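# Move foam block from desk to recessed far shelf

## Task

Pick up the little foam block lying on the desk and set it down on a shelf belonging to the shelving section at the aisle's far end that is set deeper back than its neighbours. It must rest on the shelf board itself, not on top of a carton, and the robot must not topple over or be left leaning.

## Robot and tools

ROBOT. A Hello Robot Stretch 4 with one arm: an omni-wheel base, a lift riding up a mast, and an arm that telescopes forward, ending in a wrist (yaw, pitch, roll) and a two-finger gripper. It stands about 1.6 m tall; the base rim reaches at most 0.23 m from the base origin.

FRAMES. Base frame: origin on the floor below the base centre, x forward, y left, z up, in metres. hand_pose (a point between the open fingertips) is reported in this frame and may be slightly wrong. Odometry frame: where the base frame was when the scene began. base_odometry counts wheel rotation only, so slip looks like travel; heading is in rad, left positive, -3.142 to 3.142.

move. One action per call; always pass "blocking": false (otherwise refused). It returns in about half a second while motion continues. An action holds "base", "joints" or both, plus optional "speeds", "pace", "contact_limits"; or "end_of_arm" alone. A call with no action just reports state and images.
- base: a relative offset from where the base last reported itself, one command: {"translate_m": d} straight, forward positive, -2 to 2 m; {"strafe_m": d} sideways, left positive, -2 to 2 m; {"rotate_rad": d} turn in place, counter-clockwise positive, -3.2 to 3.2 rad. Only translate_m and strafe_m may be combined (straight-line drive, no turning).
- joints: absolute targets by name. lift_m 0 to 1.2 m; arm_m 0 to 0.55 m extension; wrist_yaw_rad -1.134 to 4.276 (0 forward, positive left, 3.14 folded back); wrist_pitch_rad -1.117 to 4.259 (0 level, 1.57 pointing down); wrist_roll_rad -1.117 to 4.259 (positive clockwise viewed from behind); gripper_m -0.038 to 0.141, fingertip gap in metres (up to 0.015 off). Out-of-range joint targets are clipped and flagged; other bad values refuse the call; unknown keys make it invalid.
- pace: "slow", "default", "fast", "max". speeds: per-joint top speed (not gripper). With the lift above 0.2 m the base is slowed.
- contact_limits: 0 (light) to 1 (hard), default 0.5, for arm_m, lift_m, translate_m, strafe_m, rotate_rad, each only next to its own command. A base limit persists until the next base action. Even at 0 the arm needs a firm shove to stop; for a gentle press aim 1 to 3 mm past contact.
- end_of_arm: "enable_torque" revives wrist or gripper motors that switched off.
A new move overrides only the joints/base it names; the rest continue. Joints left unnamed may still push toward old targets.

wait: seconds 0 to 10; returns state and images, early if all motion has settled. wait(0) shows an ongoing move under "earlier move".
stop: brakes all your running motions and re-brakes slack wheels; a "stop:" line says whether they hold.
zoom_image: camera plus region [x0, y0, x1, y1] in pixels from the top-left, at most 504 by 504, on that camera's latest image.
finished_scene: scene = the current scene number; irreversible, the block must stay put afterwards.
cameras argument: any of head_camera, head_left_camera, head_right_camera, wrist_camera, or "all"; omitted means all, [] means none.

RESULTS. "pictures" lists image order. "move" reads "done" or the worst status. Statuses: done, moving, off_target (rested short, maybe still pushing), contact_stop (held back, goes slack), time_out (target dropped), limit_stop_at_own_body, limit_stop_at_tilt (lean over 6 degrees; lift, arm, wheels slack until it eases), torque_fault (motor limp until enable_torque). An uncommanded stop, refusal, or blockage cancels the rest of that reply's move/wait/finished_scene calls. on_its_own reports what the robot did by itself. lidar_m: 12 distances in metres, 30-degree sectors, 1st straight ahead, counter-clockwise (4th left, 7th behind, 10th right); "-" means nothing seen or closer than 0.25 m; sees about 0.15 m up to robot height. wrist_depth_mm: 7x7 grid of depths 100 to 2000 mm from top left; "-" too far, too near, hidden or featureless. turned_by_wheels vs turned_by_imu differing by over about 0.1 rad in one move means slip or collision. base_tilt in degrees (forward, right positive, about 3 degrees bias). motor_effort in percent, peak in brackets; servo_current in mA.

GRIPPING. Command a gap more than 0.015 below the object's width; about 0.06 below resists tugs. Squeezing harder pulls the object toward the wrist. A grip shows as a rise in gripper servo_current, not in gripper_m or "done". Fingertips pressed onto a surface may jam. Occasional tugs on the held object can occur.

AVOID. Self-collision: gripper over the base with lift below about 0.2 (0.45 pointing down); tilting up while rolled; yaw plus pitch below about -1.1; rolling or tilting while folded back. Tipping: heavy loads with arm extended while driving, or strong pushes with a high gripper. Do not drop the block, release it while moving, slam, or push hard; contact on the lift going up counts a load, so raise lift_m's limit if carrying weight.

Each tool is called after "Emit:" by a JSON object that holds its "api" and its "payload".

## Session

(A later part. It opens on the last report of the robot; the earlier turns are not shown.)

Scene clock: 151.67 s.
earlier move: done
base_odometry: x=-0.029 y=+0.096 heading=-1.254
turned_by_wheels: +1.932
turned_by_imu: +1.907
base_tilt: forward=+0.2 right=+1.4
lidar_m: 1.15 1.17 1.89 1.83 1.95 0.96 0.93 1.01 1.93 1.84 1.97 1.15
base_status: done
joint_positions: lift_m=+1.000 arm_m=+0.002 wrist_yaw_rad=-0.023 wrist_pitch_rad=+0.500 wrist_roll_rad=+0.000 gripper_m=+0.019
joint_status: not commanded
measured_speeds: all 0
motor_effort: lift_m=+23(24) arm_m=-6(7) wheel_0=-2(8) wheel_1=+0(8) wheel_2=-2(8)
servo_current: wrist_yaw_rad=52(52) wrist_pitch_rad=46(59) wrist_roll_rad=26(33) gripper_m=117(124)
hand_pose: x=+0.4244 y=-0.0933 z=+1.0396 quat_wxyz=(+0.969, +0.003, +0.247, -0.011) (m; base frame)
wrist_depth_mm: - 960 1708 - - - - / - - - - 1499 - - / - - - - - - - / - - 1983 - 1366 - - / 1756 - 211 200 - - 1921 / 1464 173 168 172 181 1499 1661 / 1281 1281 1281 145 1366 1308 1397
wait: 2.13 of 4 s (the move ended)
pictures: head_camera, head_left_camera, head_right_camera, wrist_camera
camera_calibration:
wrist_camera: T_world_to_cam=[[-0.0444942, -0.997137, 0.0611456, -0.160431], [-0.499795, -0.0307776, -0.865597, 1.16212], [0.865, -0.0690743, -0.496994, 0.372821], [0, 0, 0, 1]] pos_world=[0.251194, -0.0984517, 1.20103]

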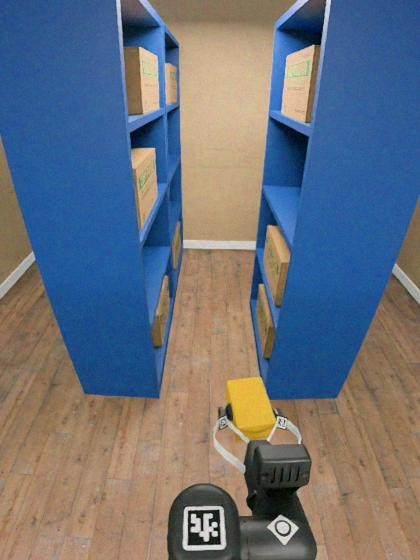

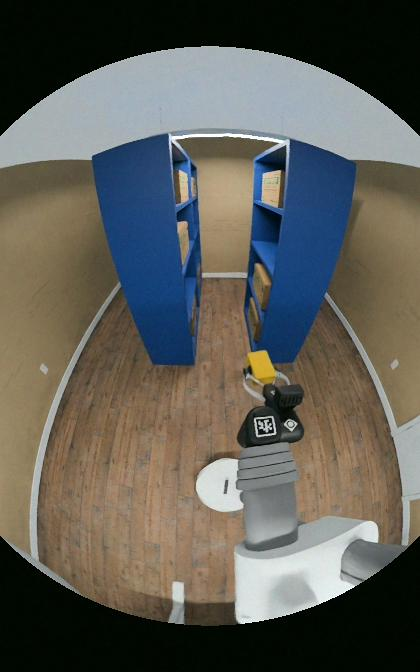

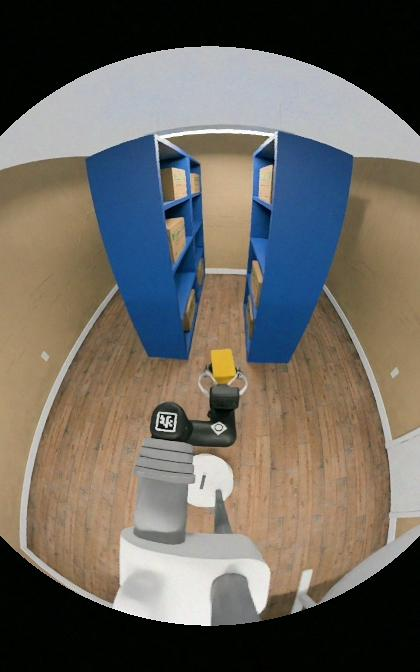

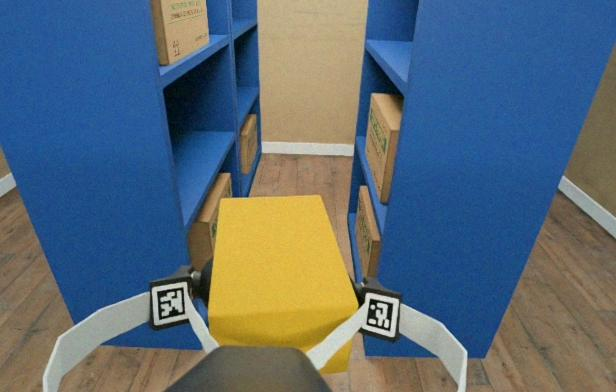

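Emit:
{"api": "move", "payload": {"base": {"rotate_rad": -0.013}, "blocking": false, "cameras": []}}

Emit:
{"api": "wait", "payload": {"seconds": 0.5, "cameras": []}}

Emit:
{"api": "move", "payload": {"base": {"translate_m": 0.55, "strafe_m": -0.06}, "blocking": false, "cameras": []}}

Emit:
{"api": "wait", "payload": {"seconds": 4}}

Emit:
{"api": "zoom_image", "payload": {"camera": "wrist_camera", "region": [140, 170, 420, 392]}}

Emit:
{"api": "zoom_image", "payload": {"camera": "head_camera", "region": [100, 260, 320, 510]}}

Scene clock: 190.83 s.
move: moving
base_odometry: x=-0.029 y=+0.096 heading=-1.267
turned_by_wheels: -0.013
turned_by_imu: -0.013
base_tilt: forward=+0.4 right=+1.5
lidar_m: 1.17 1.16 1.87 1.83 1.90 0.96 0.94 1.02 1.43 1.85 1.97 1.16
base_status: rotate_rad moving
joint_positions: lift_m=+1.000 arm_m=+0.002 wrist_yaw_rad=-0.023 wrist_pitch_rad=+0.500 wrist_roll_rad=+0.000 gripper_m=+0.019
joint_status: not commanded
measured_speeds: all 0
motor_effort: lift_m=+23(24) arm_m=-6(7) wheel_0=+3(3) wheel_1=+1(5) wheel_2=+1(3)
servo_current: wrist_yaw_rad=39(39) wrist_pitch_rad=39(46) wrist_roll_rad=26(33) gripper_m=111(117)
hand_pose: x=+0.4244 y=-0.0933 z=+1.0396 quat_wxyz=(+0.969, +0.003, +0.247, -0.011) (m; base frame)
wrist_depth_mm: - 946 - - - - - / - - - - - - - / - - - - - - - / - - - - 1366 - - / 1661 - 207 201 - - 1863 / 1499 173 168 171 180 1576 1618 / 1308 1281 1308 145 1308 1308 1397
pictures: none
No camera images: "cameras" was empty.

Scene clock: 191.00 s.
earlier move: done
base_odometry: x=-0.029 y=+0.096 heading=-1.267
turned_by_wheels: +0.000
turned_by_imu: +0.000
base_tilt: forward=+0.3 right=+1.4
lidar_m: 1.16 1.17 1.90 1.82 1.92 0.98 0.94 1.01 1.43 1.85 1.97 1.16
base_status: done
joint_positions: lift_m=+1.000 arm_m=+0.002 wrist_yaw_rad=-0.023 wrist_pitch_rad=+0.500 wrist_roll_rad=+0.000 gripper_m=+0.019
joint_status: not commanded
measured_speeds: all 0
motor_effort: lift_m=+23(24) arm_m=-6(7) wheel_0=+3(3) wheel_1=+2(5) wheel_2=+0(3)
servo_current: wrist_yaw_rad=33(39) wrist_pitch_rad=26(46) wrist_roll_rad=26(33) gripper_m=117(117)
hand_pose: x=+0.4244 y=-0.0933 z=+1.0396 quat_wxyz=(+0.969, +0.003, +0.247, -0.011) (m; base frame)
wrist_depth_mm: - 976 - - - - - / - - - - - - - / - - - - - - - / - - - - 1397 - - / 1661 - 206 200 - - 1983 / 1430 173 168 172 181 1499 1618 / 1308 1255 1281 145 1308 1336 1430
wait: 0.17 of 0.5 s (the move ended)
pictures: none
No camera images: "cameras" was empty.

Scene clock: 191.50 s.
move: moving
base_odometry: x=-0.023 y=+0.064 heading=-1.267
turned_by_wheels: +0.000
turned_by_imu: +0.000
base_tilt: forward=+0.2 right=+1.4
lidar_m: 1.12 1.14 1.90 1.83 1.91 1.00 0.96 1.04 1.93 1.86 1.99 1.12
base_status: translate_m moving; strafe_m moving
joint_positions: lift_m=+1.000 arm_m=+0.002 wrist_yaw_rad=-0.023 wrist_pitch_rad=+0.500 wrist_roll_rad=+0.000 gripper_m=+0.019
joint_status: not commanded
measured_speeds: translate_m=+0.124 strafe_m=-0.013 rotate_rad=-0.004 lift_m=+0.000 arm_m=+0.000 wrist_yaw_rad=+0.000 wrist_pitch_rad=+0.000 wrist_roll_rad=+0.000
motor_effort: lift_m=+23(23) arm_m=-6(6) wheel_0=+7(8) wheel_1=+4(6) wheel_2=-9(10)
servo_current: wrist_yaw_rad=33(39) wrist_pitch_rad=39(46) wrist_roll_rad=26(33) gripper_m=124(124)
hand_pose: x=+0.4244 y=-0.0933 z=+1.0396 quat_wxyz=(+0.969, +0.003, +0.247, -0.011) (m; base frame)
wrist_depth_mm: - 946 - - - - - / - - - - - - - / - - - - - - - / - - 1983 - 1255 - - / - - 207 200 - - 1921 / 1464 172 168 172 182 1576 1618 / 1308 1281 1281 145 1308 1336 1366
pictures: none
No camera images: "cameras" was empty.

Scene clock: 194.33 s.
earlier move: done
base_odometry: x=+0.079 y=-0.446 heading=-1.266
turned_by_wheels: +0.000
turned_by_imu: -0.001
base_tilt: forward=+0.5 right=+1.4
lidar_m: 1.17 0.66 0.84 1.88 1.97 1.54 1.53 1.57 1.87 1.82 0.81 0.64
base_status: done
joint_positions: lift_m=+1.000 arm_m=+0.002 wrist_yaw_rad=-0.023 wrist_pitch_rad=+0.500 wrist_roll_rad=+0.000 gripper_m=+0.019
joint_status: not commanded
measured_speeds: all 0
motor_effort: lift_m=+23(24) arm_m=-6(6) wheel_0=+3(8) wheel_1=+2(6) wheel_2=+0(10)
servo_current: wrist_yaw_rad=46(46) wrist_pitch_rad=39(59) wrist_roll_rad=26(33) gripper_m=111(124)
hand_pose: x=+0.4244 y=-0.0933 z=+1.0396 quat_wxyz=(+0.969, +0.003, +0.247, -0.011) (m; base frame)
wrist_depth_mm: 634 809 - - - 336 315 / 615 798 - - - 347 336 / 574 - - - - 370 364 / - - 1499 - 1118 404 394 / - - 206 201 - - - / - 172 167 172 182 - - / - 1138 1281 145 707 - -
wait: 2.83 of 4 s (the move ended)
pictures: head_camera, head_left_camera, head_right_camera, wrist_camera
camera_calibration:
wrist_camera: T_world_to_cam=[[-0.0444938, -0.997137, 0.0611457, -0.160431], [-0.499795, -0.0307779, -0.865597, 1.16212], [0.865, -0.0690739, -0.496994, 0.372829], [0, 0, 0, 1]] pos_world=[0.251185, -0.0984517, 1.20103]

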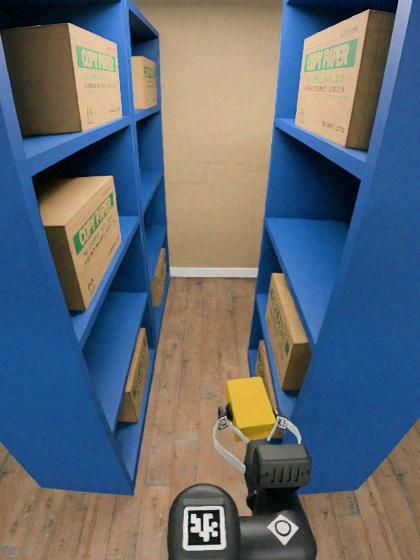

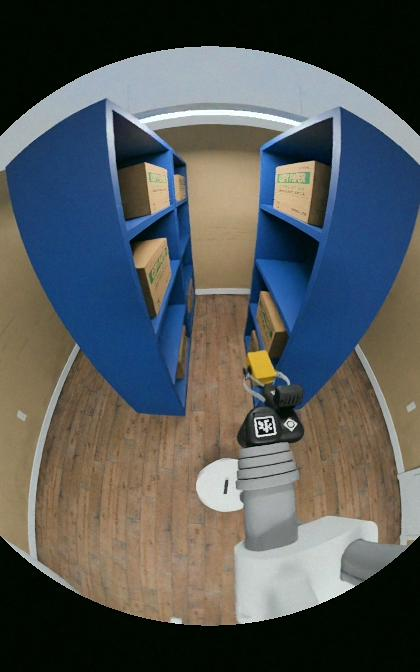

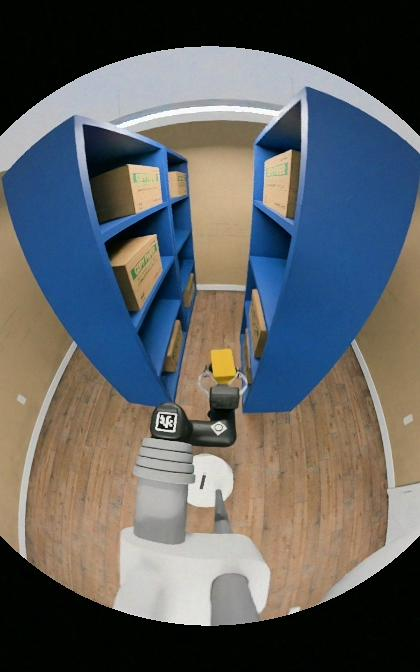

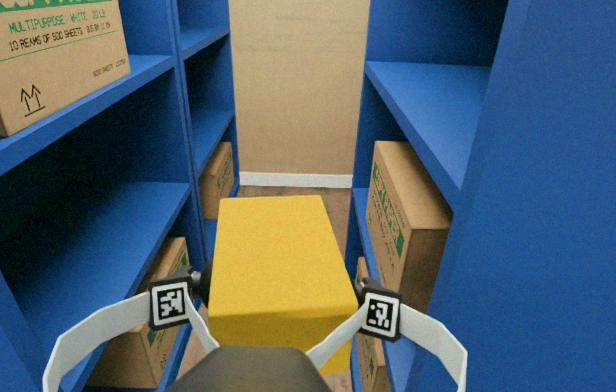

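Scaled by 1.800.

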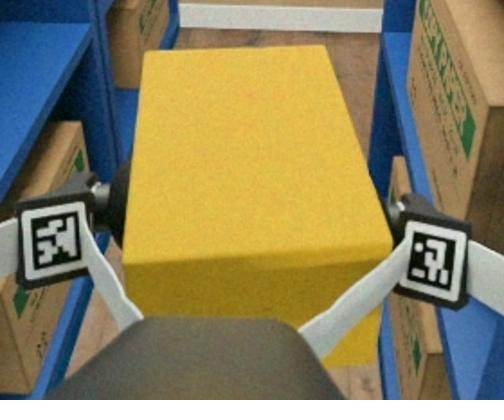

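Scaled by 2.016 from the camera's 420x560 image, which has a finer 1200x1600 frame.

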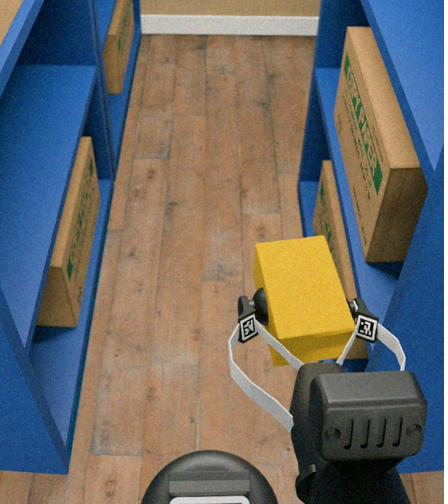

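Emit:
{"api": "move", "payload": {"base": {"translate_m": 1.3, "strafe_m": -0.014}, "blocking": false, "cameras": []}}

Emit:
{"api": "wait", "payload": {"seconds": 7}}

Scene clock: 269.83 s.
move: moving
base_odometry: x=+0.088 y=-0.477 heading=-1.266
turned_by_wheels: +0.000
turned_by_imu: -0.001
base_tilt: forward=+0.2 right=+1.3
lidar_m: 1.18 0.64 0.77 1.87 1.95 1.57 1.56 1.64 1.88 1.82 0.76 0.60
base_status: translate_m moving; strafe_m moving
joint_positions: lift_m=+1.000 arm_m=+0.002 wrist_yaw_rad=-0.023 wrist_pitch_rad=+0.500 wrist_roll_rad=+0.000 gripper_m=+0.019
joint_status: not commanded
measured_speeds: translate_m=+0.124 strafe_m=+0.001 rotate_rad=-0.005 lift_m=+0.000 arm_m=+0.000 wrist_yaw_rad=+0.000 wrist_pitch_rad=+0.000 wrist_roll_rad=+0.000
motor_effort: lift_m=+23(24) arm_m=-6(6) wheel_0=+6(7) wheel_1=+6(8) wheel_2=-9(9)
servo_current: wrist_yaw_rad=46(46) wrist_pitch_rad=46(46) wrist_roll_rad=26(33) gripper_m=111(117)
hand_pose: x=+0.4244 y=-0.0933 z=+1.0396 quat_wxyz=(+0.969, +0.003, +0.247, -0.011) (m; base frame)
wrist_depth_mm: 640 842 1983 - - - 294 / 627 842 - - - 322 314 / - - - - - 345 340 / - - - - 1025 375 370 / - - 199 200 691 402 402 / - 173 167 172 181 - - / - 1078 1281 145 539 - -
pictures: none
No camera images: "cameras" was empty.

Scene clock: 275.40 s.
earlier move: done
base_odometry: x=+0.455 y=-1.690 heading=-1.266
turned_by_wheels: +0.000
turned_by_imu: -0.002
base_tilt: forward=+0.4 right=+1.3
lidar_m: 1.12 0.42 0.29 0.28 0.30 0.44 3.64 0.40 0.29 0.26 0.29 1.06
base_status: done
joint_positions: lift_m=+1.000 arm_m=+0.002 wrist_yaw_rad=-0.023 wrist_pitch_rad=+0.500 wrist_roll_rad=+0.000 gripper_m=+0.019
joint_status: not commanded
measured_speeds: all 0
motor_effort: lift_m=+23(24) arm_m=-6(6) wheel_0=+1(8) wheel_1=+2(8) wheel_2=+0(11)
servo_current: wrist_yaw_rad=39(52) wrist_pitch_rad=46(52) wrist_roll_rad=26(33) gripper_m=111(124)
hand_pose: x=+0.4244 y=-0.0933 z=+1.0396 quat_wxyz=(+0.969, +0.003, +0.247, -0.011) (m; base frame)
wrist_depth_mm: - - - - - - - / - 854 - - - - 891 / - - - - - - 946 / - - - 239 - - - / - - 200 201 - 1138 - / - 173 167 172 181 - - / - 1008 - 145 1336 1255 991
wait: 5.57 of 7 s (the move ended)
pictures: head_camera, head_left_camera, head_right_camera, wrist_camera
camera_calibration:
wrist_camera: T_world_to_cam=[[-0.0444938, -0.997137, 0.0611457, -0.160431], [-0.499795, -0.0307778, -0.865597, 1.16212], [0.865, -0.069074, -0.496995, 0.37283], [0, 0, 0, 1]] pos_world=[0.251185, -0.0984517, 1.20103]

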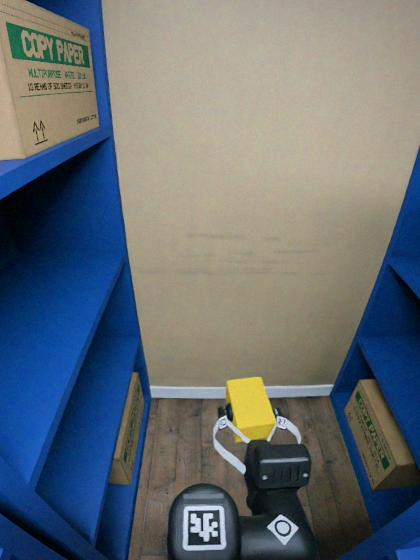

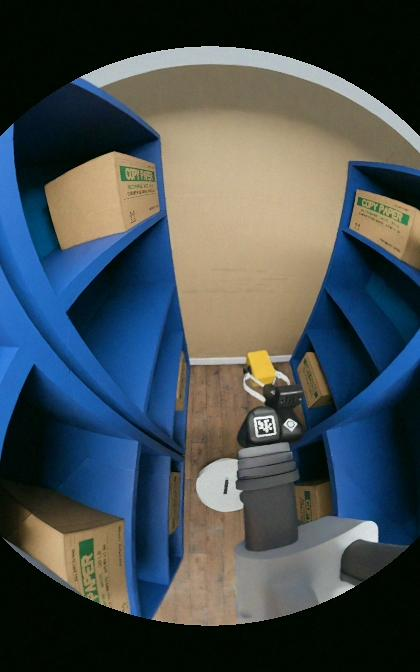

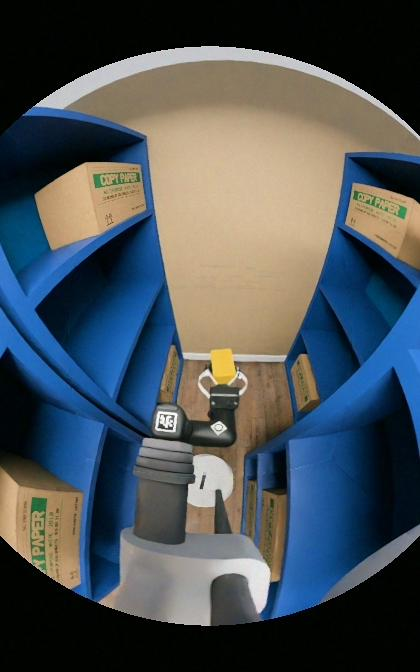

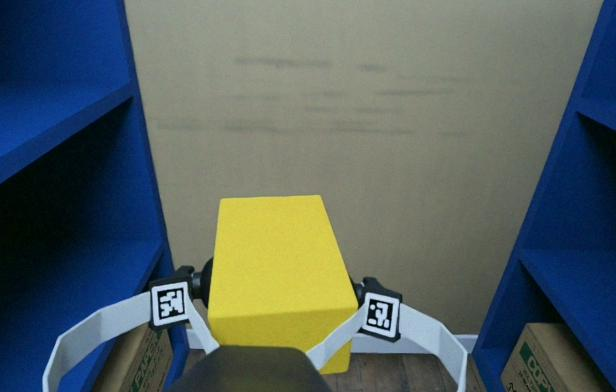

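Emit:
{"api": "move", "payload": {"base": {"translate_m": 0.6}, "joints": {"lift_m": 1.05}, "blocking": false, "cameras": []}}

Emit:
{"api": "wait", "payload": {"seconds": 5, "cameras": ["head_camera", "head_right_camera", "wrist_camera"]}}

Scene clock: 284.80 s.
move: moving
base_odometry: x=+0.465 y=-1.721 heading=-1.266
turned_by_wheels: +0.000
turned_by_imu: -0.001
base_tilt: forward=+0.4 right=+1.4
lidar_m: 1.10 0.40 0.29 0.28 0.30 0.44 3.68 0.38 0.30 0.27 0.29 1.08
base_status: translate_m moving
joint_positions: lift_m=+1.036 arm_m=+0.002 wrist_yaw_rad=-0.023 wrist_pitch_rad=+0.500 wrist_roll_rad=+0.000 gripper_m=+0.019
joint_status: lift_m moving
measured_speeds: translate_m=+0.124 strafe_m=+0.000 rotate_rad=+0.005 lift_m=+0.096 arm_m=+0.000 wrist_yaw_rad=+0.000 wrist_pitch_rad=+0.000 wrist_roll_rad=+0.000
motor_effort: lift_m=+24(27) arm_m=-6(6) wheel_0=+6(6) wheel_1=+7(7) wheel_2=-9(10)
servo_current: wrist_yaw_rad=33(52) wrist_pitch_rad=33(52) wrist_roll_rad=33(33) gripper_m=117(124)
hand_pose: x=+0.4244 y=-0.0933 z=+1.0756 quat_wxyz=(+0.969, +0.003, +0.247, -0.011) (m; base frame)
wrist_depth_mm: - - - - - - - / - - - - - - 878 / - 891 - - - - 904 / - - - 239 - - - / - - 198 201 - 1138 - / - 173 169 172 181 - - / - 1042 - 145 1336 1205 1025
pictures: none
No camera images: "cameras" was empty.

Scene clock: 288.13 s.
earlier move: done
base_odometry: x=+0.635 y=-2.263 heading=-1.266
turned_by_wheels: +0.000
turned_by_imu: -0.001
base_tilt: forward=+0.2 right=+1.4
lidar_m: 0.55 0.41 0.27 0.27 0.29 0.43 1.09 0.48 0.51 0.72 0.78 0.55
base_status: done
joint_positions: lift_m=+1.050 arm_m=+0.002 wrist_yaw_rad=-0.023 wrist_pitch_rad=+0.500 wrist_roll_rad=+0.000 gripper_m=+0.019
joint_status: all done
measured_speeds: all 0
motor_effort: lift_m=+24(27) arm_m=-6(6) wheel_0=+1(7) wheel_1=+1(7) wheel_2=-1(11)
servo_current: wrist_yaw_rad=39(52) wrist_pitch_rad=39(59) wrist_roll_rad=20(33) gripper_m=111(130)
hand_pose: x=+0.4244 y=-0.0933 z=+1.0896 quat_wxyz=(+0.969, +0.003, +0.247, -0.011) (m; base frame)
wrist_depth_mm: - - - - - - - / - - - - - - - / - - - - - - - / - - - 239 - - - / - - 199 200 - - - / - 173 167 172 182 - - / - - - 146 - - -
wait: 3.33 of 5 s (the move ended)
pictures: head_camera, head_right_camera, wrist_camera
camera_calibration:
wrist_camera: T_world_to_cam=[[-0.0444939, -0.997137, 0.0611456, -0.163487], [-0.499795, -0.0307778, -0.865597, 1.20537], [0.865, -0.0690741, -0.496995, 0.397665], [0, 0, 0, 1]] pos_world=[0.251184, -0.0984517, 1.251]

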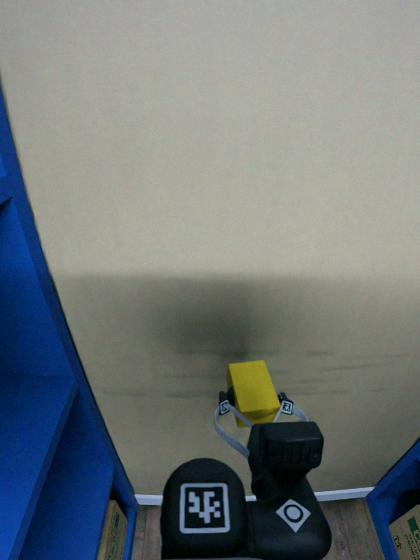

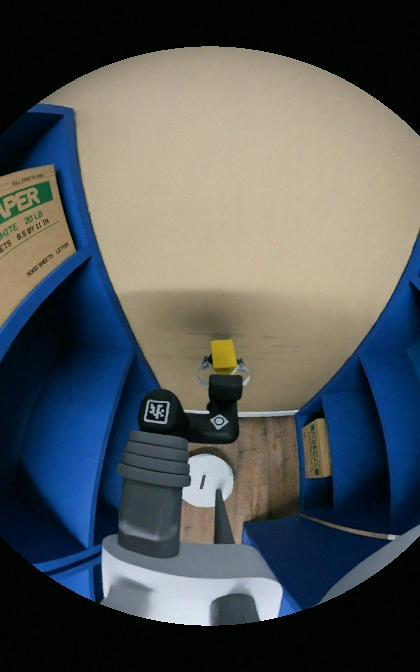

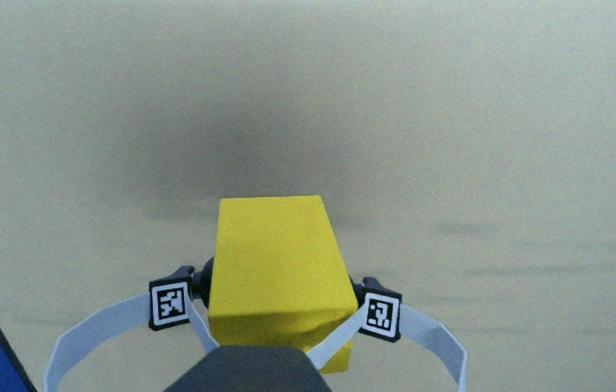

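Emit:
{"api": "move", "payload": {"base": {"rotate_rad": -1.595}, "blocking": false, "cameras": []}}

Emit:
{"api": "wait", "payload": {"seconds": 4}}

Scene clock: 293.57 s.
move: moving
base_odometry: x=+0.635 y=-2.263 heading=-1.456
turned_by_wheels: -0.190
turned_by_imu: -0.188
base_tilt: forward=+0.2 right=+1.3
lidar_m: 0.53 0.51 0.32 0.26 0.26 0.34 0.76 0.53 0.47 0.75 0.74 0.61
base_status: rotate_rad moving
joint_positions: lift_m=+1.050 arm_m=+0.002 wrist_yaw_rad=-0.023 wrist_pitch_rad=+0.500 wrist_roll_rad=+0.000 gripper_m=+0.019
joint_status: not commanded
measured_speeds: translate_m=-0.001 strafe_m=+0.000 rotate_rad=-0.717 lift_m=+0.000 arm_m=+0.000 wrist_yaw_rad=+0.000 wrist_pitch_rad=+0.000 wrist_roll_rad=+0.000
motor_effort: lift_m=+24(24) arm_m=-6(6) wheel_0=+5(7) wheel_1=+5(8) wheel_2=+7(7)
servo_current: wrist_yaw_rad=39(39) wrist_pitch_rad=39(46) wrist_roll_rad=20(33) gripper_m=111(117)
hand_pose: x=+0.4244 y=-0.0933 z=+1.0896 quat_wxyz=(+0.969, +0.003, +0.247, -0.011) (m; base frame)
wrist_depth_mm: - - - - - - - / - - - - - - - / - - - - - - - / - - - 240 - - - / - - 198 201 - - - / - 173 167 172 182 - - / - - - 145 - - -
pictures: none
No camera images: "cameras" was empty.

Scene clock: 295.50 s.
earlier move: done
base_odometry: x=+0.635 y=-2.263 heading=-2.861
turned_by_wheels: -1.405
turned_by_imu: -1.387
base_tilt: forward=+0.3 right=+1.5
lidar_m: 0.73 0.77 0.57 0.52 0.39 0.29 0.26 0.30 0.42 1.18 0.47 0.52
base_status: done
joint_positions: lift_m=+1.050 arm_m=+0.002 wrist_yaw_rad=-0.023 wrist_pitch_rad=+0.500 wrist_roll_rad=+0.000 gripper_m=+0.019
joint_status: not commanded
measured_speeds: all 0
motor_effort: lift_m=+23(24) arm_m=-6(6) wheel_0=+2(7) wheel_1=+2(9) wheel_2=+1(7)
servo_current: wrist_yaw_rad=39(46) wrist_pitch_rad=26(52) wrist_roll_rad=33(33) gripper_m=117(124)
hand_pose: x=+0.4244 y=-0.0933 z=+1.0896 quat_wxyz=(+0.969, +0.003, +0.247, -0.011) (m; base frame)
wrist_depth_mm: - - - - - - 384 / 878 - - - - - 384 / - - - - - - 384 / - - - 241 - - 377 / - - 198 200 - - 382 / - 173 169 172 182 - 382 / - 931 - 145 809 - 397
wait: 1.93 of 4 s (the move ended)
pictures: head_camera, head_left_camera, head_right_camera, wrist_camera
camera_calibration:
wrist_camera: T_world_to_cam=[[-0.0444931, -0.997137, 0.0611457, -0.163488], [-0.499795, -0.0307782, -0.865597, 1.20539], [0.865, -0.0690734, -0.496994, 0.397671], [0, 0, 0, 1]] pos_world=[0.251187, -0.0984516, 1.25102]

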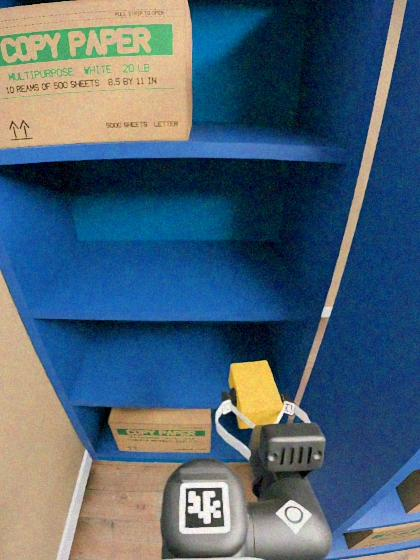

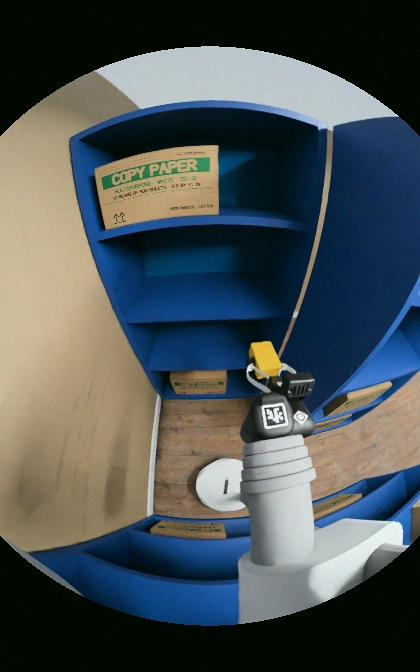

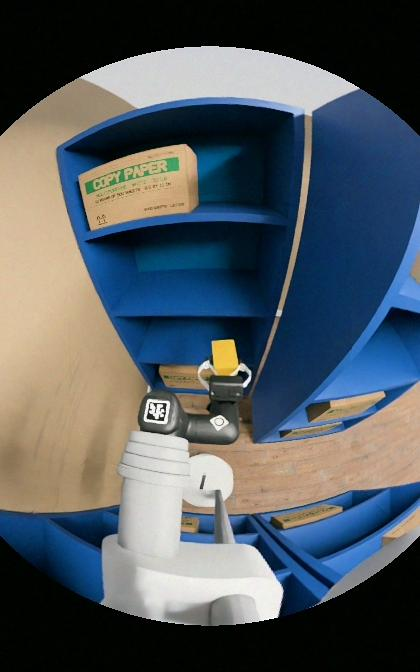

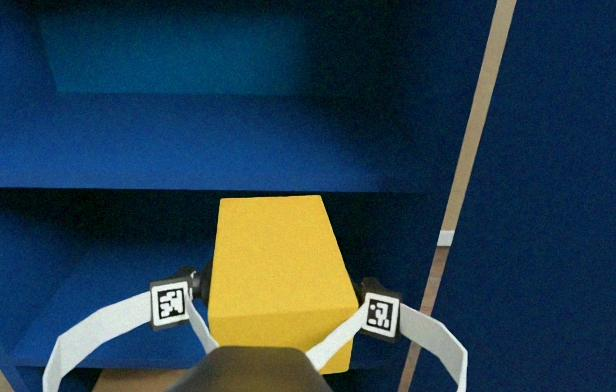

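Emit:
{"api": "move", "payload": {"base": {"translate_m": 0.2, "strafe_m": 0.14}, "joints": {"wrist_pitch_rad": 0.445}, "blocking": false, "cameras": []}}

Emit:
{"api": "wait", "payload": {"seconds": 3, "cameras": ["head_camera", "wrist_camera"]}}

Scene clock: 327.17 s.
move: moving
base_odometry: x=+0.613 y=-2.290 heading=-2.861
turned_by_wheels: +0.000
turned_by_imu: -0.001
base_tilt: forward=+0.3 right=+1.4
lidar_m: 0.70 0.74 0.54 0.52 0.43 0.31 0.30 0.34 0.46 1.04 0.46 0.55
base_status: translate_m moving; strafe_m moving
joint_positions: lift_m=+1.050 arm_m=+0.002 wrist_yaw_rad=-0.023 wrist_pitch_rad=+0.451 wrist_roll_rad=+0.000 gripper_m=+0.019
joint_status: wrist_pitch_rad moving
measured_speeds: translate_m=+0.112 strafe_m=+0.079 rotate_rad=-0.002 lift_m=+0.000 arm_m=+0.000 wrist_yaw_rad=+0.000 wrist_pitch_rad=+0.000 wrist_roll_rad=+0.000
motor_effort: lift_m=+23(24) arm_m=-6(6) wheel_0=-5(6) wheel_1=+8(10) wheel_2=-8(8)
servo_current: wrist_yaw_rad=26(46) wrist_pitch_rad=65(65) wrist_roll_rad=26(33) gripper_m=117(124)
hand_pose: x=+0.4308 y=-0.0934 z=+1.1021 quat_wxyz=(+0.975, +0.003, +0.224, -0.011) (m; base frame)
wrist_depth_mm: - - - - - - 404 / 878 - - - - - 404 / - - - - - - 410 / - - - 239 - - 410 / - - 198 200 - - 407 / - 173 168 172 181 - 402 / - - - 145 798 - 399
pictures: none
No camera images: "cameras" was empty.

Scene clock: 329.30 s.
earlier move: done
base_odometry: x=+0.482 y=-2.453 heading=-2.861
turned_by_wheels: +0.000
turned_by_imu: +0.000
base_tilt: forward=+0.4 right=+1.4
lidar_m: 0.52 0.56 0.41 0.39 0.41 0.50 0.45 0.51 0.69 0.50 0.52 0.57
base_status: done
joint_positions: lift_m=+1.050 arm_m=+0.002 wrist_yaw_rad=-0.023 wrist_pitch_rad=+0.451 wrist_roll_rad=+0.000 gripper_m=+0.019
joint_status: all done
measured_speeds: all 0
motor_effort: lift_m=+24(24) arm_m=-6(6) wheel_0=-2(6) wheel_1=+1(10) wheel_2=-2(10)
servo_current: wrist_yaw_rad=39(46) wrist_pitch_rad=46(65) wrist_roll_rad=20(39) gripper_m=104(124)
hand_pose: x=+0.4308 y=-0.0934 z=+1.1021 quat_wxyz=(+0.975, +0.003, +0.224, -0.011) (m; base frame)
wrist_depth_mm: - - - - - - - / 741 - - - - - - / 750 - - - - - - / - - - 239 - - - / - - 198 200 - - - / - 173 169 171 181 - - / - - - 145 - - -
wait: 2.13 of 3 s (the move ended)
pictures: head_camera, wrist_camera
camera_calibration:
wrist_camera: T_world_to_cam=[[-0.0473549, -0.997073, 0.0600284, -0.16162], [-0.456867, -0.0318214, -0.888966, 1.22664], [0.888274, -0.0695218, -0.454023, 0.340877], [0, 0, 0, 1]] pos_world=[0.249964, -0.0984152, 1.25491]

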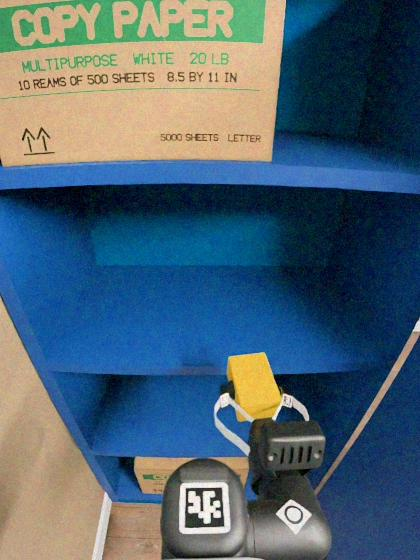

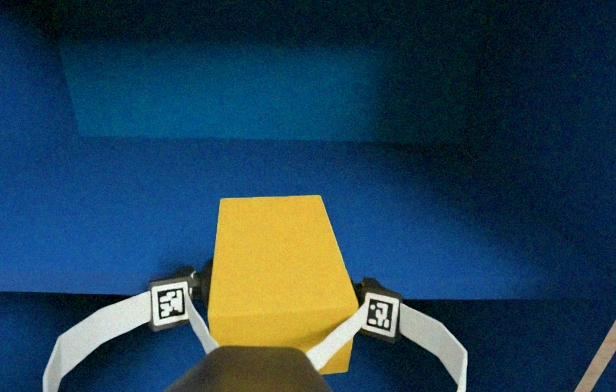

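Emit:
{"api": "move", "payload": {"joints": {"arm_m": 0.28, "lift_m": 1.03}, "blocking": false, "cameras": []}}

Emit:
{"api": "wait", "payload": {"seconds": 3, "cameras": ["head_camera", "wrist_camera"]}}

Scene clock: 339.50 s.
move: moving
base_odometry: x=+0.482 y=-2.453 heading=-2.861
turned_by_wheels: +0.000
turned_by_imu: -0.001
base_tilt: forward=+0.3 right=+1.3
lidar_m: 0.51 0.56 0.42 0.38 0.42 0.49 0.47 0.51 0.72 0.51 0.52 0.55
base_status: not commanded
joint_positions: lift_m=+1.030 arm_m=+0.054 wrist_yaw_rad=-0.023 wrist_pitch_rad=+0.451 wrist_roll_rad=+0.000 gripper_m=+0.019
joint_status: lift_m moving; arm_m moving
measured_speeds: translate_m=+0.000 strafe_m=+0.000 rotate_rad=+0.000 lift_m=-0.006 arm_m=+0.198 wrist_yaw_rad=+0.000 wrist_pitch_rad=+0.000 wrist_roll_rad=+0.000
motor_effort: lift_m=+14(22) arm_m=+5(9) wheel_0=-2(2) wheel_1=+1(1) wheel_2=-1(2)
servo_current: wrist_yaw_rad=26(39) wrist_pitch_rad=59(59) wrist_roll_rad=33(33) gripper_m=111(117)
hand_pose: x=+0.4828 y=-0.0934 z=+1.0829 quat_wxyz=(+0.975, +0.003, +0.224, -0.011) (m; base frame)
wrist_depth_mm: - - - - - - - / 691 - - - - - - / 691 - - - - - - / - - - 238 - - - / - - 199 200 - - - / - 173 168 172 181 - - / - - - 145 - - -
pictures: none
No camera images: "cameras" was empty.

Scene clock: 340.93 s.
earlier move: done
base_odometry: x=+0.482 y=-2.453 heading=-2.861
turned_by_wheels: +0.000
turned_by_imu: +0.000
base_tilt: forward=+0.4 right=+1.4
lidar_m: 0.51 0.57 0.42 0.39 0.43 0.51 0.47 0.51 0.72 0.51 0.52 0.56
base_status: not commanded
joint_positions: lift_m=+1.030 arm_m=+0.280 wrist_yaw_rad=-0.023 wrist_pitch_rad=+0.451 wrist_roll_rad=+0.000 gripper_m=+0.019
joint_status: all done
measured_speeds: all 0
motor_effort: lift_m=+14(22) arm_m=+6(10) wheel_0=-2(2) wheel_1=+1(1) wheel_2=-1(2)
servo_current: wrist_yaw_rad=46(46) wrist_pitch_rad=46(59) wrist_roll_rad=26(33) gripper_m=111(124)
hand_pose: x=+0.7081 y=-0.0934 z=+1.0829 quat_wxyz=(+0.975, +0.003, +0.224, -0.011) (m; base frame)
wrist_depth_mm: - - - - - - - / - - - - - - - / - - - - - - - / - - - 238 - - - / - - 198 200 - - - / - 173 169 173 182 - - / - - - 145 - - -
wait: 1.43 of 3 s (the move ended)
pictures: head_camera, wrist_camera
camera_calibration:
wrist_camera: T_world_to_cam=[[-0.0473596, -0.997073, 0.0600248, -0.147327], [-0.456748, -0.0318254, -0.889027, 1.33623], [0.888335, -0.0695201, -0.453904, 0.085646], [0, 0, 0, 1]] pos_world=[0.527263, -0.0984149, 1.23567]

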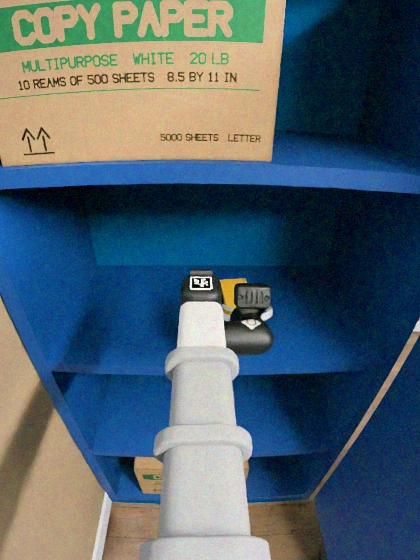

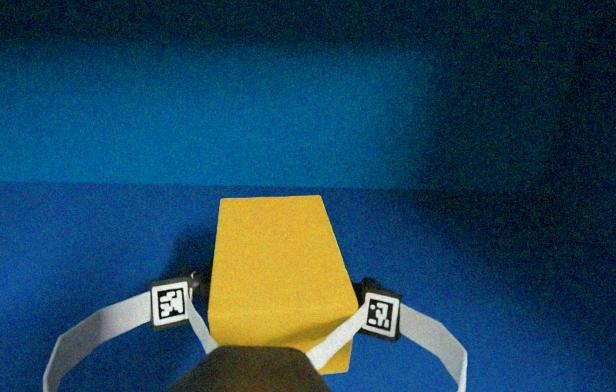

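Emit:
{"api": "move", "payload": {"joints": {"lift_m": 0.98}, "speeds": {"lift_m": 0.08}, "contact_limits": {"lift_m": 0.15}, "blocking": false, "cameras": []}}

Emit:
{"api": "wait", "payload": {"seconds": 1.5, "cameras": ["wrist_camera"]}}

Emit:
{"api": "move", "payload": {"joints": {"lift_m": 0.972}, "speeds": {"lift_m": 0.03}, "contact_limits": {"lift_m": 0.1}, "blocking": false, "cameras": []}}

Emit:
{"api": "wait", "payload": {"seconds": 0.6, "cameras": ["wrist_camera"]}}

Scene clock: 350.57 s.
move: moving
base_odometry: x=+0.482 y=-2.453 heading=-2.861
turned_by_wheels: +0.000
turned_by_imu: -0.001
base_tilt: forward=+0.4 right=+1.5
lidar_m: 0.53 0.56 0.43 0.38 0.42 0.49 0.46 0.51 0.70 0.50 0.52 0.57
base_status: not commanded
joint_positions: lift_m=+1.000 arm_m=+0.280 wrist_yaw_rad=-0.023 wrist_pitch_rad=+0.451 wrist_roll_rad=+0.000 gripper_m=+0.019
joint_status: lift_m moving
measured_speeds: translate_m=+0.000 strafe_m=+0.000 rotate_rad=+0.000 lift_m=-0.080 arm_m=+0.000 wrist_yaw_rad=+0.000 wrist_pitch_rad=+0.000 wrist_roll_rad=+0.000
motor_effort: lift_m=+12(15) arm_m=+6(7) wheel_0=-2(2) wheel_1=+1(1) wheel_2=-2(2)
servo_current: wrist_yaw_rad=33(46) wrist_pitch_rad=39(59) wrist_roll_rad=26(33) gripper_m=117(124)
contact_limits: lift_m 0.15
hand_pose: x=+0.7081 y=-0.0934 z=+1.0527 quat_wxyz=(+0.975, +0.003, +0.224, -0.011) (m; base frame)
wrist_depth_mm: - - - - - - - / - - - - - - - / - - - - - - - / - - - 238 - - - / - - 199 200 - - - / - 173 168 172 181 - - / - - - 146 - - -
pictures: none
No camera images: "cameras" was empty.

Scene clock: 351.23 s.
earlier move: done
base_odometry: x=+0.482 y=-2.453 heading=-2.861
turned_by_wheels: +0.000
turned_by_imu: +0.000
base_tilt: forward=+0.3 right=+1.4
lidar_m: 0.54 0.56 0.41 0.40 0.43 0.49 0.45 0.51 0.69 0.50 0.51 0.57
base_status: not commanded
joint_positions: lift_m=+0.980 arm_m=+0.280 wrist_yaw_rad=-0.023 wrist_pitch_rad=+0.451 wrist_roll_rad=+0.000 gripper_m=+0.019
joint_status: all done
measured_speeds: all 0
motor_effort: lift_m=+14(16) arm_m=+6(7) wheel_0=-2(2) wheel_1=+1(1) wheel_2=-2(2)
servo_current: wrist_yaw_rad=26(46) wrist_pitch_rad=39(59) wrist_roll_rad=26(33) gripper_m=111(124)
contact_limits: lift_m 0.15
hand_pose: x=+0.7081 y=-0.0934 z=+1.0329 quat_wxyz=(+0.975, +0.003, +0.224, -0.011) (m; base frame)
wrist_depth_mm: - - - - - - - / - - - - - - - / - - - - - - - / - - - 240 - - - / - - 200 200 - - - / - 173 168 173 181 - - / - - - 145 - - -
wait: 0.67 of 1.5 s (the move ended)
pictures: wrist_camera
camera_calibration:
wrist_camera: T_world_to_cam=[[-0.0473596, -0.997073, 0.060025, -0.144325], [-0.456748, -0.0318256, -0.889027, 1.29178], [0.888335, -0.0695202, -0.453904, 0.0629487], [0, 0, 0, 1]] pos_world=[0.527264, -0.0984149, 1.18566]

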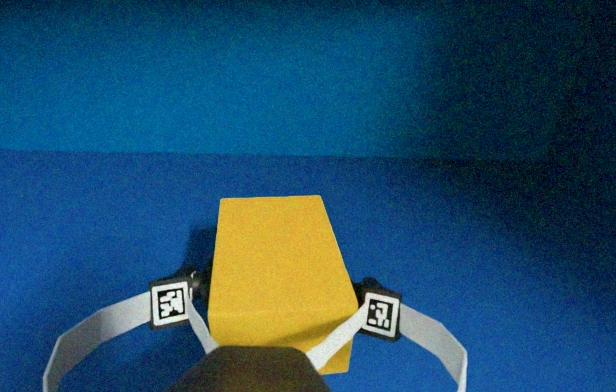

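Scene clock: 351.73 s.
move: moving
base_odometry: x=+0.482 y=-2.453 heading=-2.861
turned_by_wheels: +0.000
turned_by_imu: +0.000
base_tilt: forward=+0.5 right=+1.3
lidar_m: 0.54 0.57 0.42 0.39 0.43 0.48 0.46 0.51 0.70 0.51 0.51 0.57
base_status: not commanded
joint_positions: lift_m=+0.972 arm_m=+0.280 wrist_yaw_rad=-0.023 wrist_pitch_rad=+0.451 wrist_roll_rad=+0.000 gripper_m=+0.019
joint_status: lift_m moving
measured_speeds: all 0
motor_effort: lift_m=+16(16) arm_m=+6(7) wheel_0=-2(2) wheel_1=+1(1) wheel_2=-2(2)
servo_current: wrist_yaw_rad=26(39) wrist_pitch_rad=52(59) wrist_roll_rad=26(33) gripper_m=117(117)
contact_limits: lift_m 0.1
hand_pose: x=+0.7081 y=-0.0934 z=+1.0249 quat_wxyz=(+0.975, +0.003, +0.224, -0.011) (m; base frame)
wrist_depth_mm: - - - - - - - / - - - - - - - / - - - - - - - / - - - 239 - - - / - - 199 200 - - - / - 173 168 171 181 - - / - - - 145 - - -
pictures: none
No camera images: "cameras" was empty.

Scene clock: 351.90 s.
earlier move: done
base_odometry: x=+0.482 y=-2.453 heading=-2.861
turned_by_wheels: +0.000
turned_by_imu: +0.000
base_tilt: forward=+0.4 right=+1.2
lidar_m: 0.54 0.57 0.42 0.39 0.43 0.51 0.48 0.53 0.69 0.50 0.51 0.56
base_status: not commanded
joint_positions: lift_m=+0.972 arm_m=+0.280 wrist_yaw_rad=-0.023 wrist_pitch_rad=+0.451 wrist_roll_rad=+0.000 gripper_m=+0.019
joint_status: all done
measured_speeds: all 0
motor_effort: lift_m=+15(16) arm_m=+6(7) wheel_0=-2(2) wheel_1=+1(1) wheel_2=-1(2)
servo_current: wrist_yaw_rad=39(39) wrist_pitch_rad=39(59) wrist_roll_rad=26(33) gripper_m=117(117)
contact_limits: lift_m 0.1
hand_pose: x=+0.7081 y=-0.0934 z=+1.0249 quat_wxyz=(+0.975, +0.003, +0.224, -0.011) (m; base frame)
wrist_depth_mm: - - - - - - - / - - - - - - - / - - - - - - - / - - - 240 - - - / - - 200 200 - - - / - 173 169 172 181 - - / - - - 145 - - -
wait: 0.17 of 0.6 s (the move ended)
pictures: wrist_camera
camera_calibration:
wrist_camera: T_world_to_cam=[[-0.0473598, -0.997073, 0.060025, -0.143844], [-0.456748, -0.0318255, -0.889027, 1.28466], [0.888335, -0.0695204, -0.453904, 0.0593117], [0, 0, 0, 1]] pos_world=[0.527265, -0.0984149, 1.17765]

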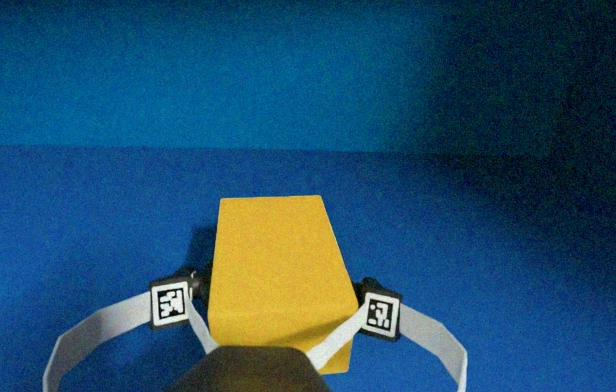

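Emit:
{"api": "move", "payload": {"joints": {"lift_m": 0.964}, "speeds": {"lift_m": 0.03}, "contact_limits": {"lift_m": 0.1}, "blocking": false, "cameras": []}}

Emit:
{"api": "wait", "payload": {"seconds": 0.6, "cameras": ["wrist_camera"]}}

Scene clock: 357.30 s.
move: moving
base_odometry: x=+0.482 y=-2.453 heading=-2.861
turned_by_wheels: +0.000
turned_by_imu: -0.001
base_tilt: forward=+0.3 right=+1.4
lidar_m: 0.53 0.59 0.41 0.38 0.42 0.50 0.47 0.52 0.71 0.51 0.51 0.57
base_status: not commanded
joint_positions: lift_m=+0.964 arm_m=+0.280 wrist_yaw_rad=-0.023 wrist_pitch_rad=+0.451 wrist_roll_rad=+0.000 gripper_m=+0.019
joint_status: lift_m moving
measured_speeds: all 0
motor_effort: lift_m=+14(15) arm_m=+6(7) wheel_0=-2(2) wheel_1=+1(1) wheel_2=-2(2)
servo_current: wrist_yaw_rad=39(46) wrist_pitch_rad=52(72) wrist_roll_rad=26(33) gripper_m=124(124)
contact_limits: lift_m 0.1
hand_pose: x=+0.7081 y=-0.0934 z=+1.0169 quat_wxyz=(+0.975, +0.003, +0.224, -0.011) (m; base frame)
wrist_depth_mm: - - - - - - - / - - - - - - - / - - - - - - - / - - - 240 - - - / - - 199 200 - - - / - 173 168 172 181 - - / - - - 145 - - -
pictures: none
No camera images: "cameras" was empty.

Scene clock: 357.47 s.
earlier move: done
base_odometry: x=+0.482 y=-2.453 heading=-2.861
turned_by_wheels: +0.000
turned_by_imu: +0.000
base_tilt: forward=+0.2 right=+1.4
lidar_m: 0.54 0.57 0.42 0.38 0.43 0.49 0.45 0.50 0.70 0.50 0.52 0.57
base_status: not commanded
joint_positions: lift_m=+0.964 arm_m=+0.280 wrist_yaw_rad=-0.023 wrist_pitch_rad=+0.451 wrist_roll_rad=+0.000 gripper_m=+0.019
joint_status: all done
measured_speeds: all 0
motor_effort: lift_m=+15(15) arm_m=+6(7) wheel_0=-2(2) wheel_1=+1(1) wheel_2=-2(2)
servo_current: wrist_yaw_rad=46(46) wrist_pitch_rad=59(72) wrist_roll_rad=33(33) gripper_m=111(124)
contact_limits: lift_m 0.1
hand_pose: x=+0.7081 y=-0.0934 z=+1.0169 quat_wxyz=(+0.975, +0.003, +0.224, -0.011) (m; base frame)
wrist_depth_mm: - - - - - - - / - - - - - - - / - - - - - - - / - - - 240 - - - / - - 199 200 - - - / - 172 168 171 181 - - / - - - 145 - - -
wait: 0.17 of 0.6 s (the move ended)
pictures: wrist_camera
camera_calibration:
wrist_camera: T_world_to_cam=[[-0.0473597, -0.997073, 0.060025, -0.143364], [-0.456748, -0.0318255, -0.889027, 1.27755], [0.888335, -0.0695203, -0.453904, 0.0556798], [0, 0, 0, 1]] pos_world=[0.527266, -0.0984149, 1.16965]

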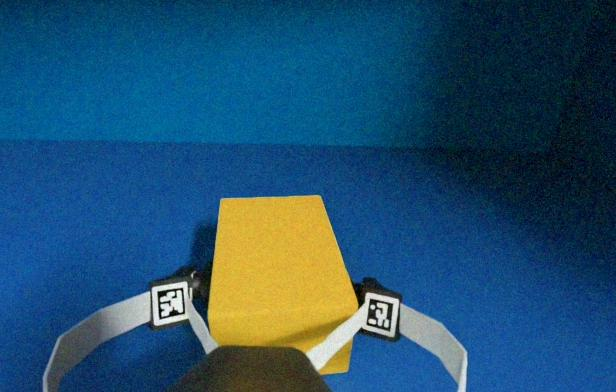

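Emit:
{"api": "move", "payload": {"joints": {"lift_m": 0.956}, "speeds": {"lift_m": 0.03}, "contact_limits": {"lift_m": 0.1}, "blocking": false, "cameras": []}}

Emit:
{"api": "wait", "payload": {"seconds": 0.8, "cameras": ["wrist_camera", "head_camera"]}}

Scene clock: 363.30 s.
move: moving
base_odometry: x=+0.482 y=-2.453 heading=-2.861
turned_by_wheels: +0.000
turned_by_imu: -0.001
base_tilt: forward=+0.3 right=+1.5
lidar_m: 0.51 0.57 0.42 0.38 0.42 0.49 0.47 0.51 0.71 0.52 0.52 0.56
base_status: not commanded
joint_positions: lift_m=+0.956 arm_m=+0.280 wrist_yaw_rad=-0.023 wrist_pitch_rad=+0.447 wrist_roll_rad=+0.000 gripper_m=+0.019
joint_status: lift_m moving
measured_speeds: all 0
motor_effort: lift_m=+12(15) arm_m=+6(7) wheel_0=-2(2) wheel_1=+1(1) wheel_2=-2(2)
servo_current: wrist_yaw_rad=46(46) wrist_pitch_rad=39(46) wrist_roll_rad=33(33) gripper_m=117(117)
contact_limits: lift_m 0.1
hand_pose: x=+0.7086 y=-0.0934 z=+1.0100 quat_wxyz=(+0.975, +0.003, +0.222, -0.011) (m; base frame)
wrist_depth_mm: - - - - - - - / - - - - - - - / - - - - - - - / - - - 232 - - - / - - 198 199 - - - / - 173 167 170 181 - - / - - - 145 - - -
pictures: none
No camera images: "cameras" was empty.

Scene clock: 363.47 s.
earlier move: done
base_odometry: x=+0.482 y=-2.453 heading=-2.861
turned_by_wheels: +0.000
turned_by_imu: +0.000
base_tilt: forward=+0.4 right=+1.4
lidar_m: 0.53 0.57 0.42 0.39 0.42 0.48 0.46 0.51 0.70 0.51 0.51 0.55
base_status: not commanded
joint_positions: lift_m=+0.956 arm_m=+0.280 wrist_yaw_rad=-0.023 wrist_pitch_rad=+0.447 wrist_roll_rad=+0.000 gripper_m=+0.019
joint_status: all done
measured_speeds: all 0
motor_effort: lift_m=+13(15) arm_m=+6(7) wheel_0=-2(2) wheel_1=+1(1) wheel_2=-1(2)
servo_current: wrist_yaw_rad=46(46) wrist_pitch_rad=46(46) wrist_roll_rad=26(33) gripper_m=117(117)
contact_limits: lift_m 0.1
hand_pose: x=+0.7086 y=-0.0934 z=+1.0100 quat_wxyz=(+0.975, +0.003, +0.222, -0.011) (m; base frame)
wrist_depth_mm: - - - - - - - / - - - - - - - / - - - - - - - / - - - 232 - - - / - - 198 199 - - - / - 173 168 171 181 - - / - - - 145 - - -
wait: 0.17 of 0.8 s (the move ended)
pictures: head_camera, wrist_camera
camera_calibration:
wrist_camera: T_world_to_cam=[[-0.0475883, -0.997067, 0.0599319, -0.142683], [-0.453358, -0.0319038, -0.890757, 1.27098], [0.890057, -0.0695603, -0.45051, 0.0474774], [0, 0, 0, 1]] pos_world=[0.527163, -0.0984125, 1.16208]

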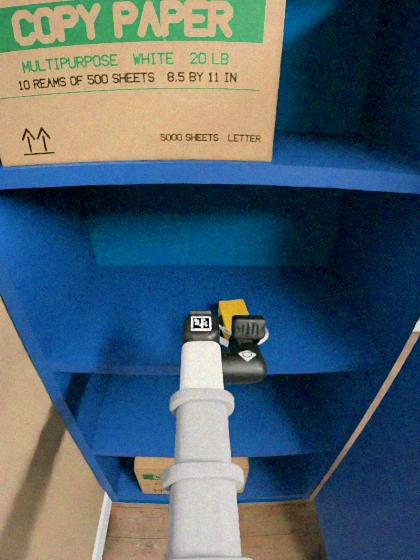

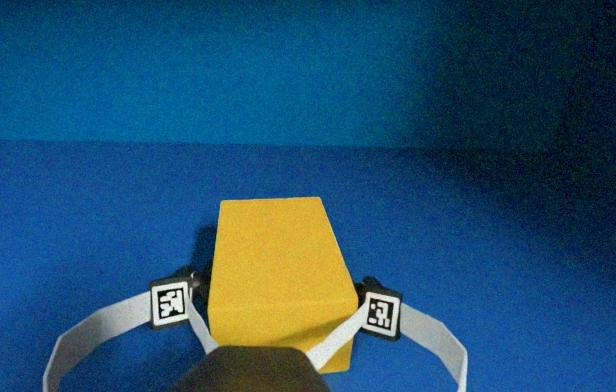

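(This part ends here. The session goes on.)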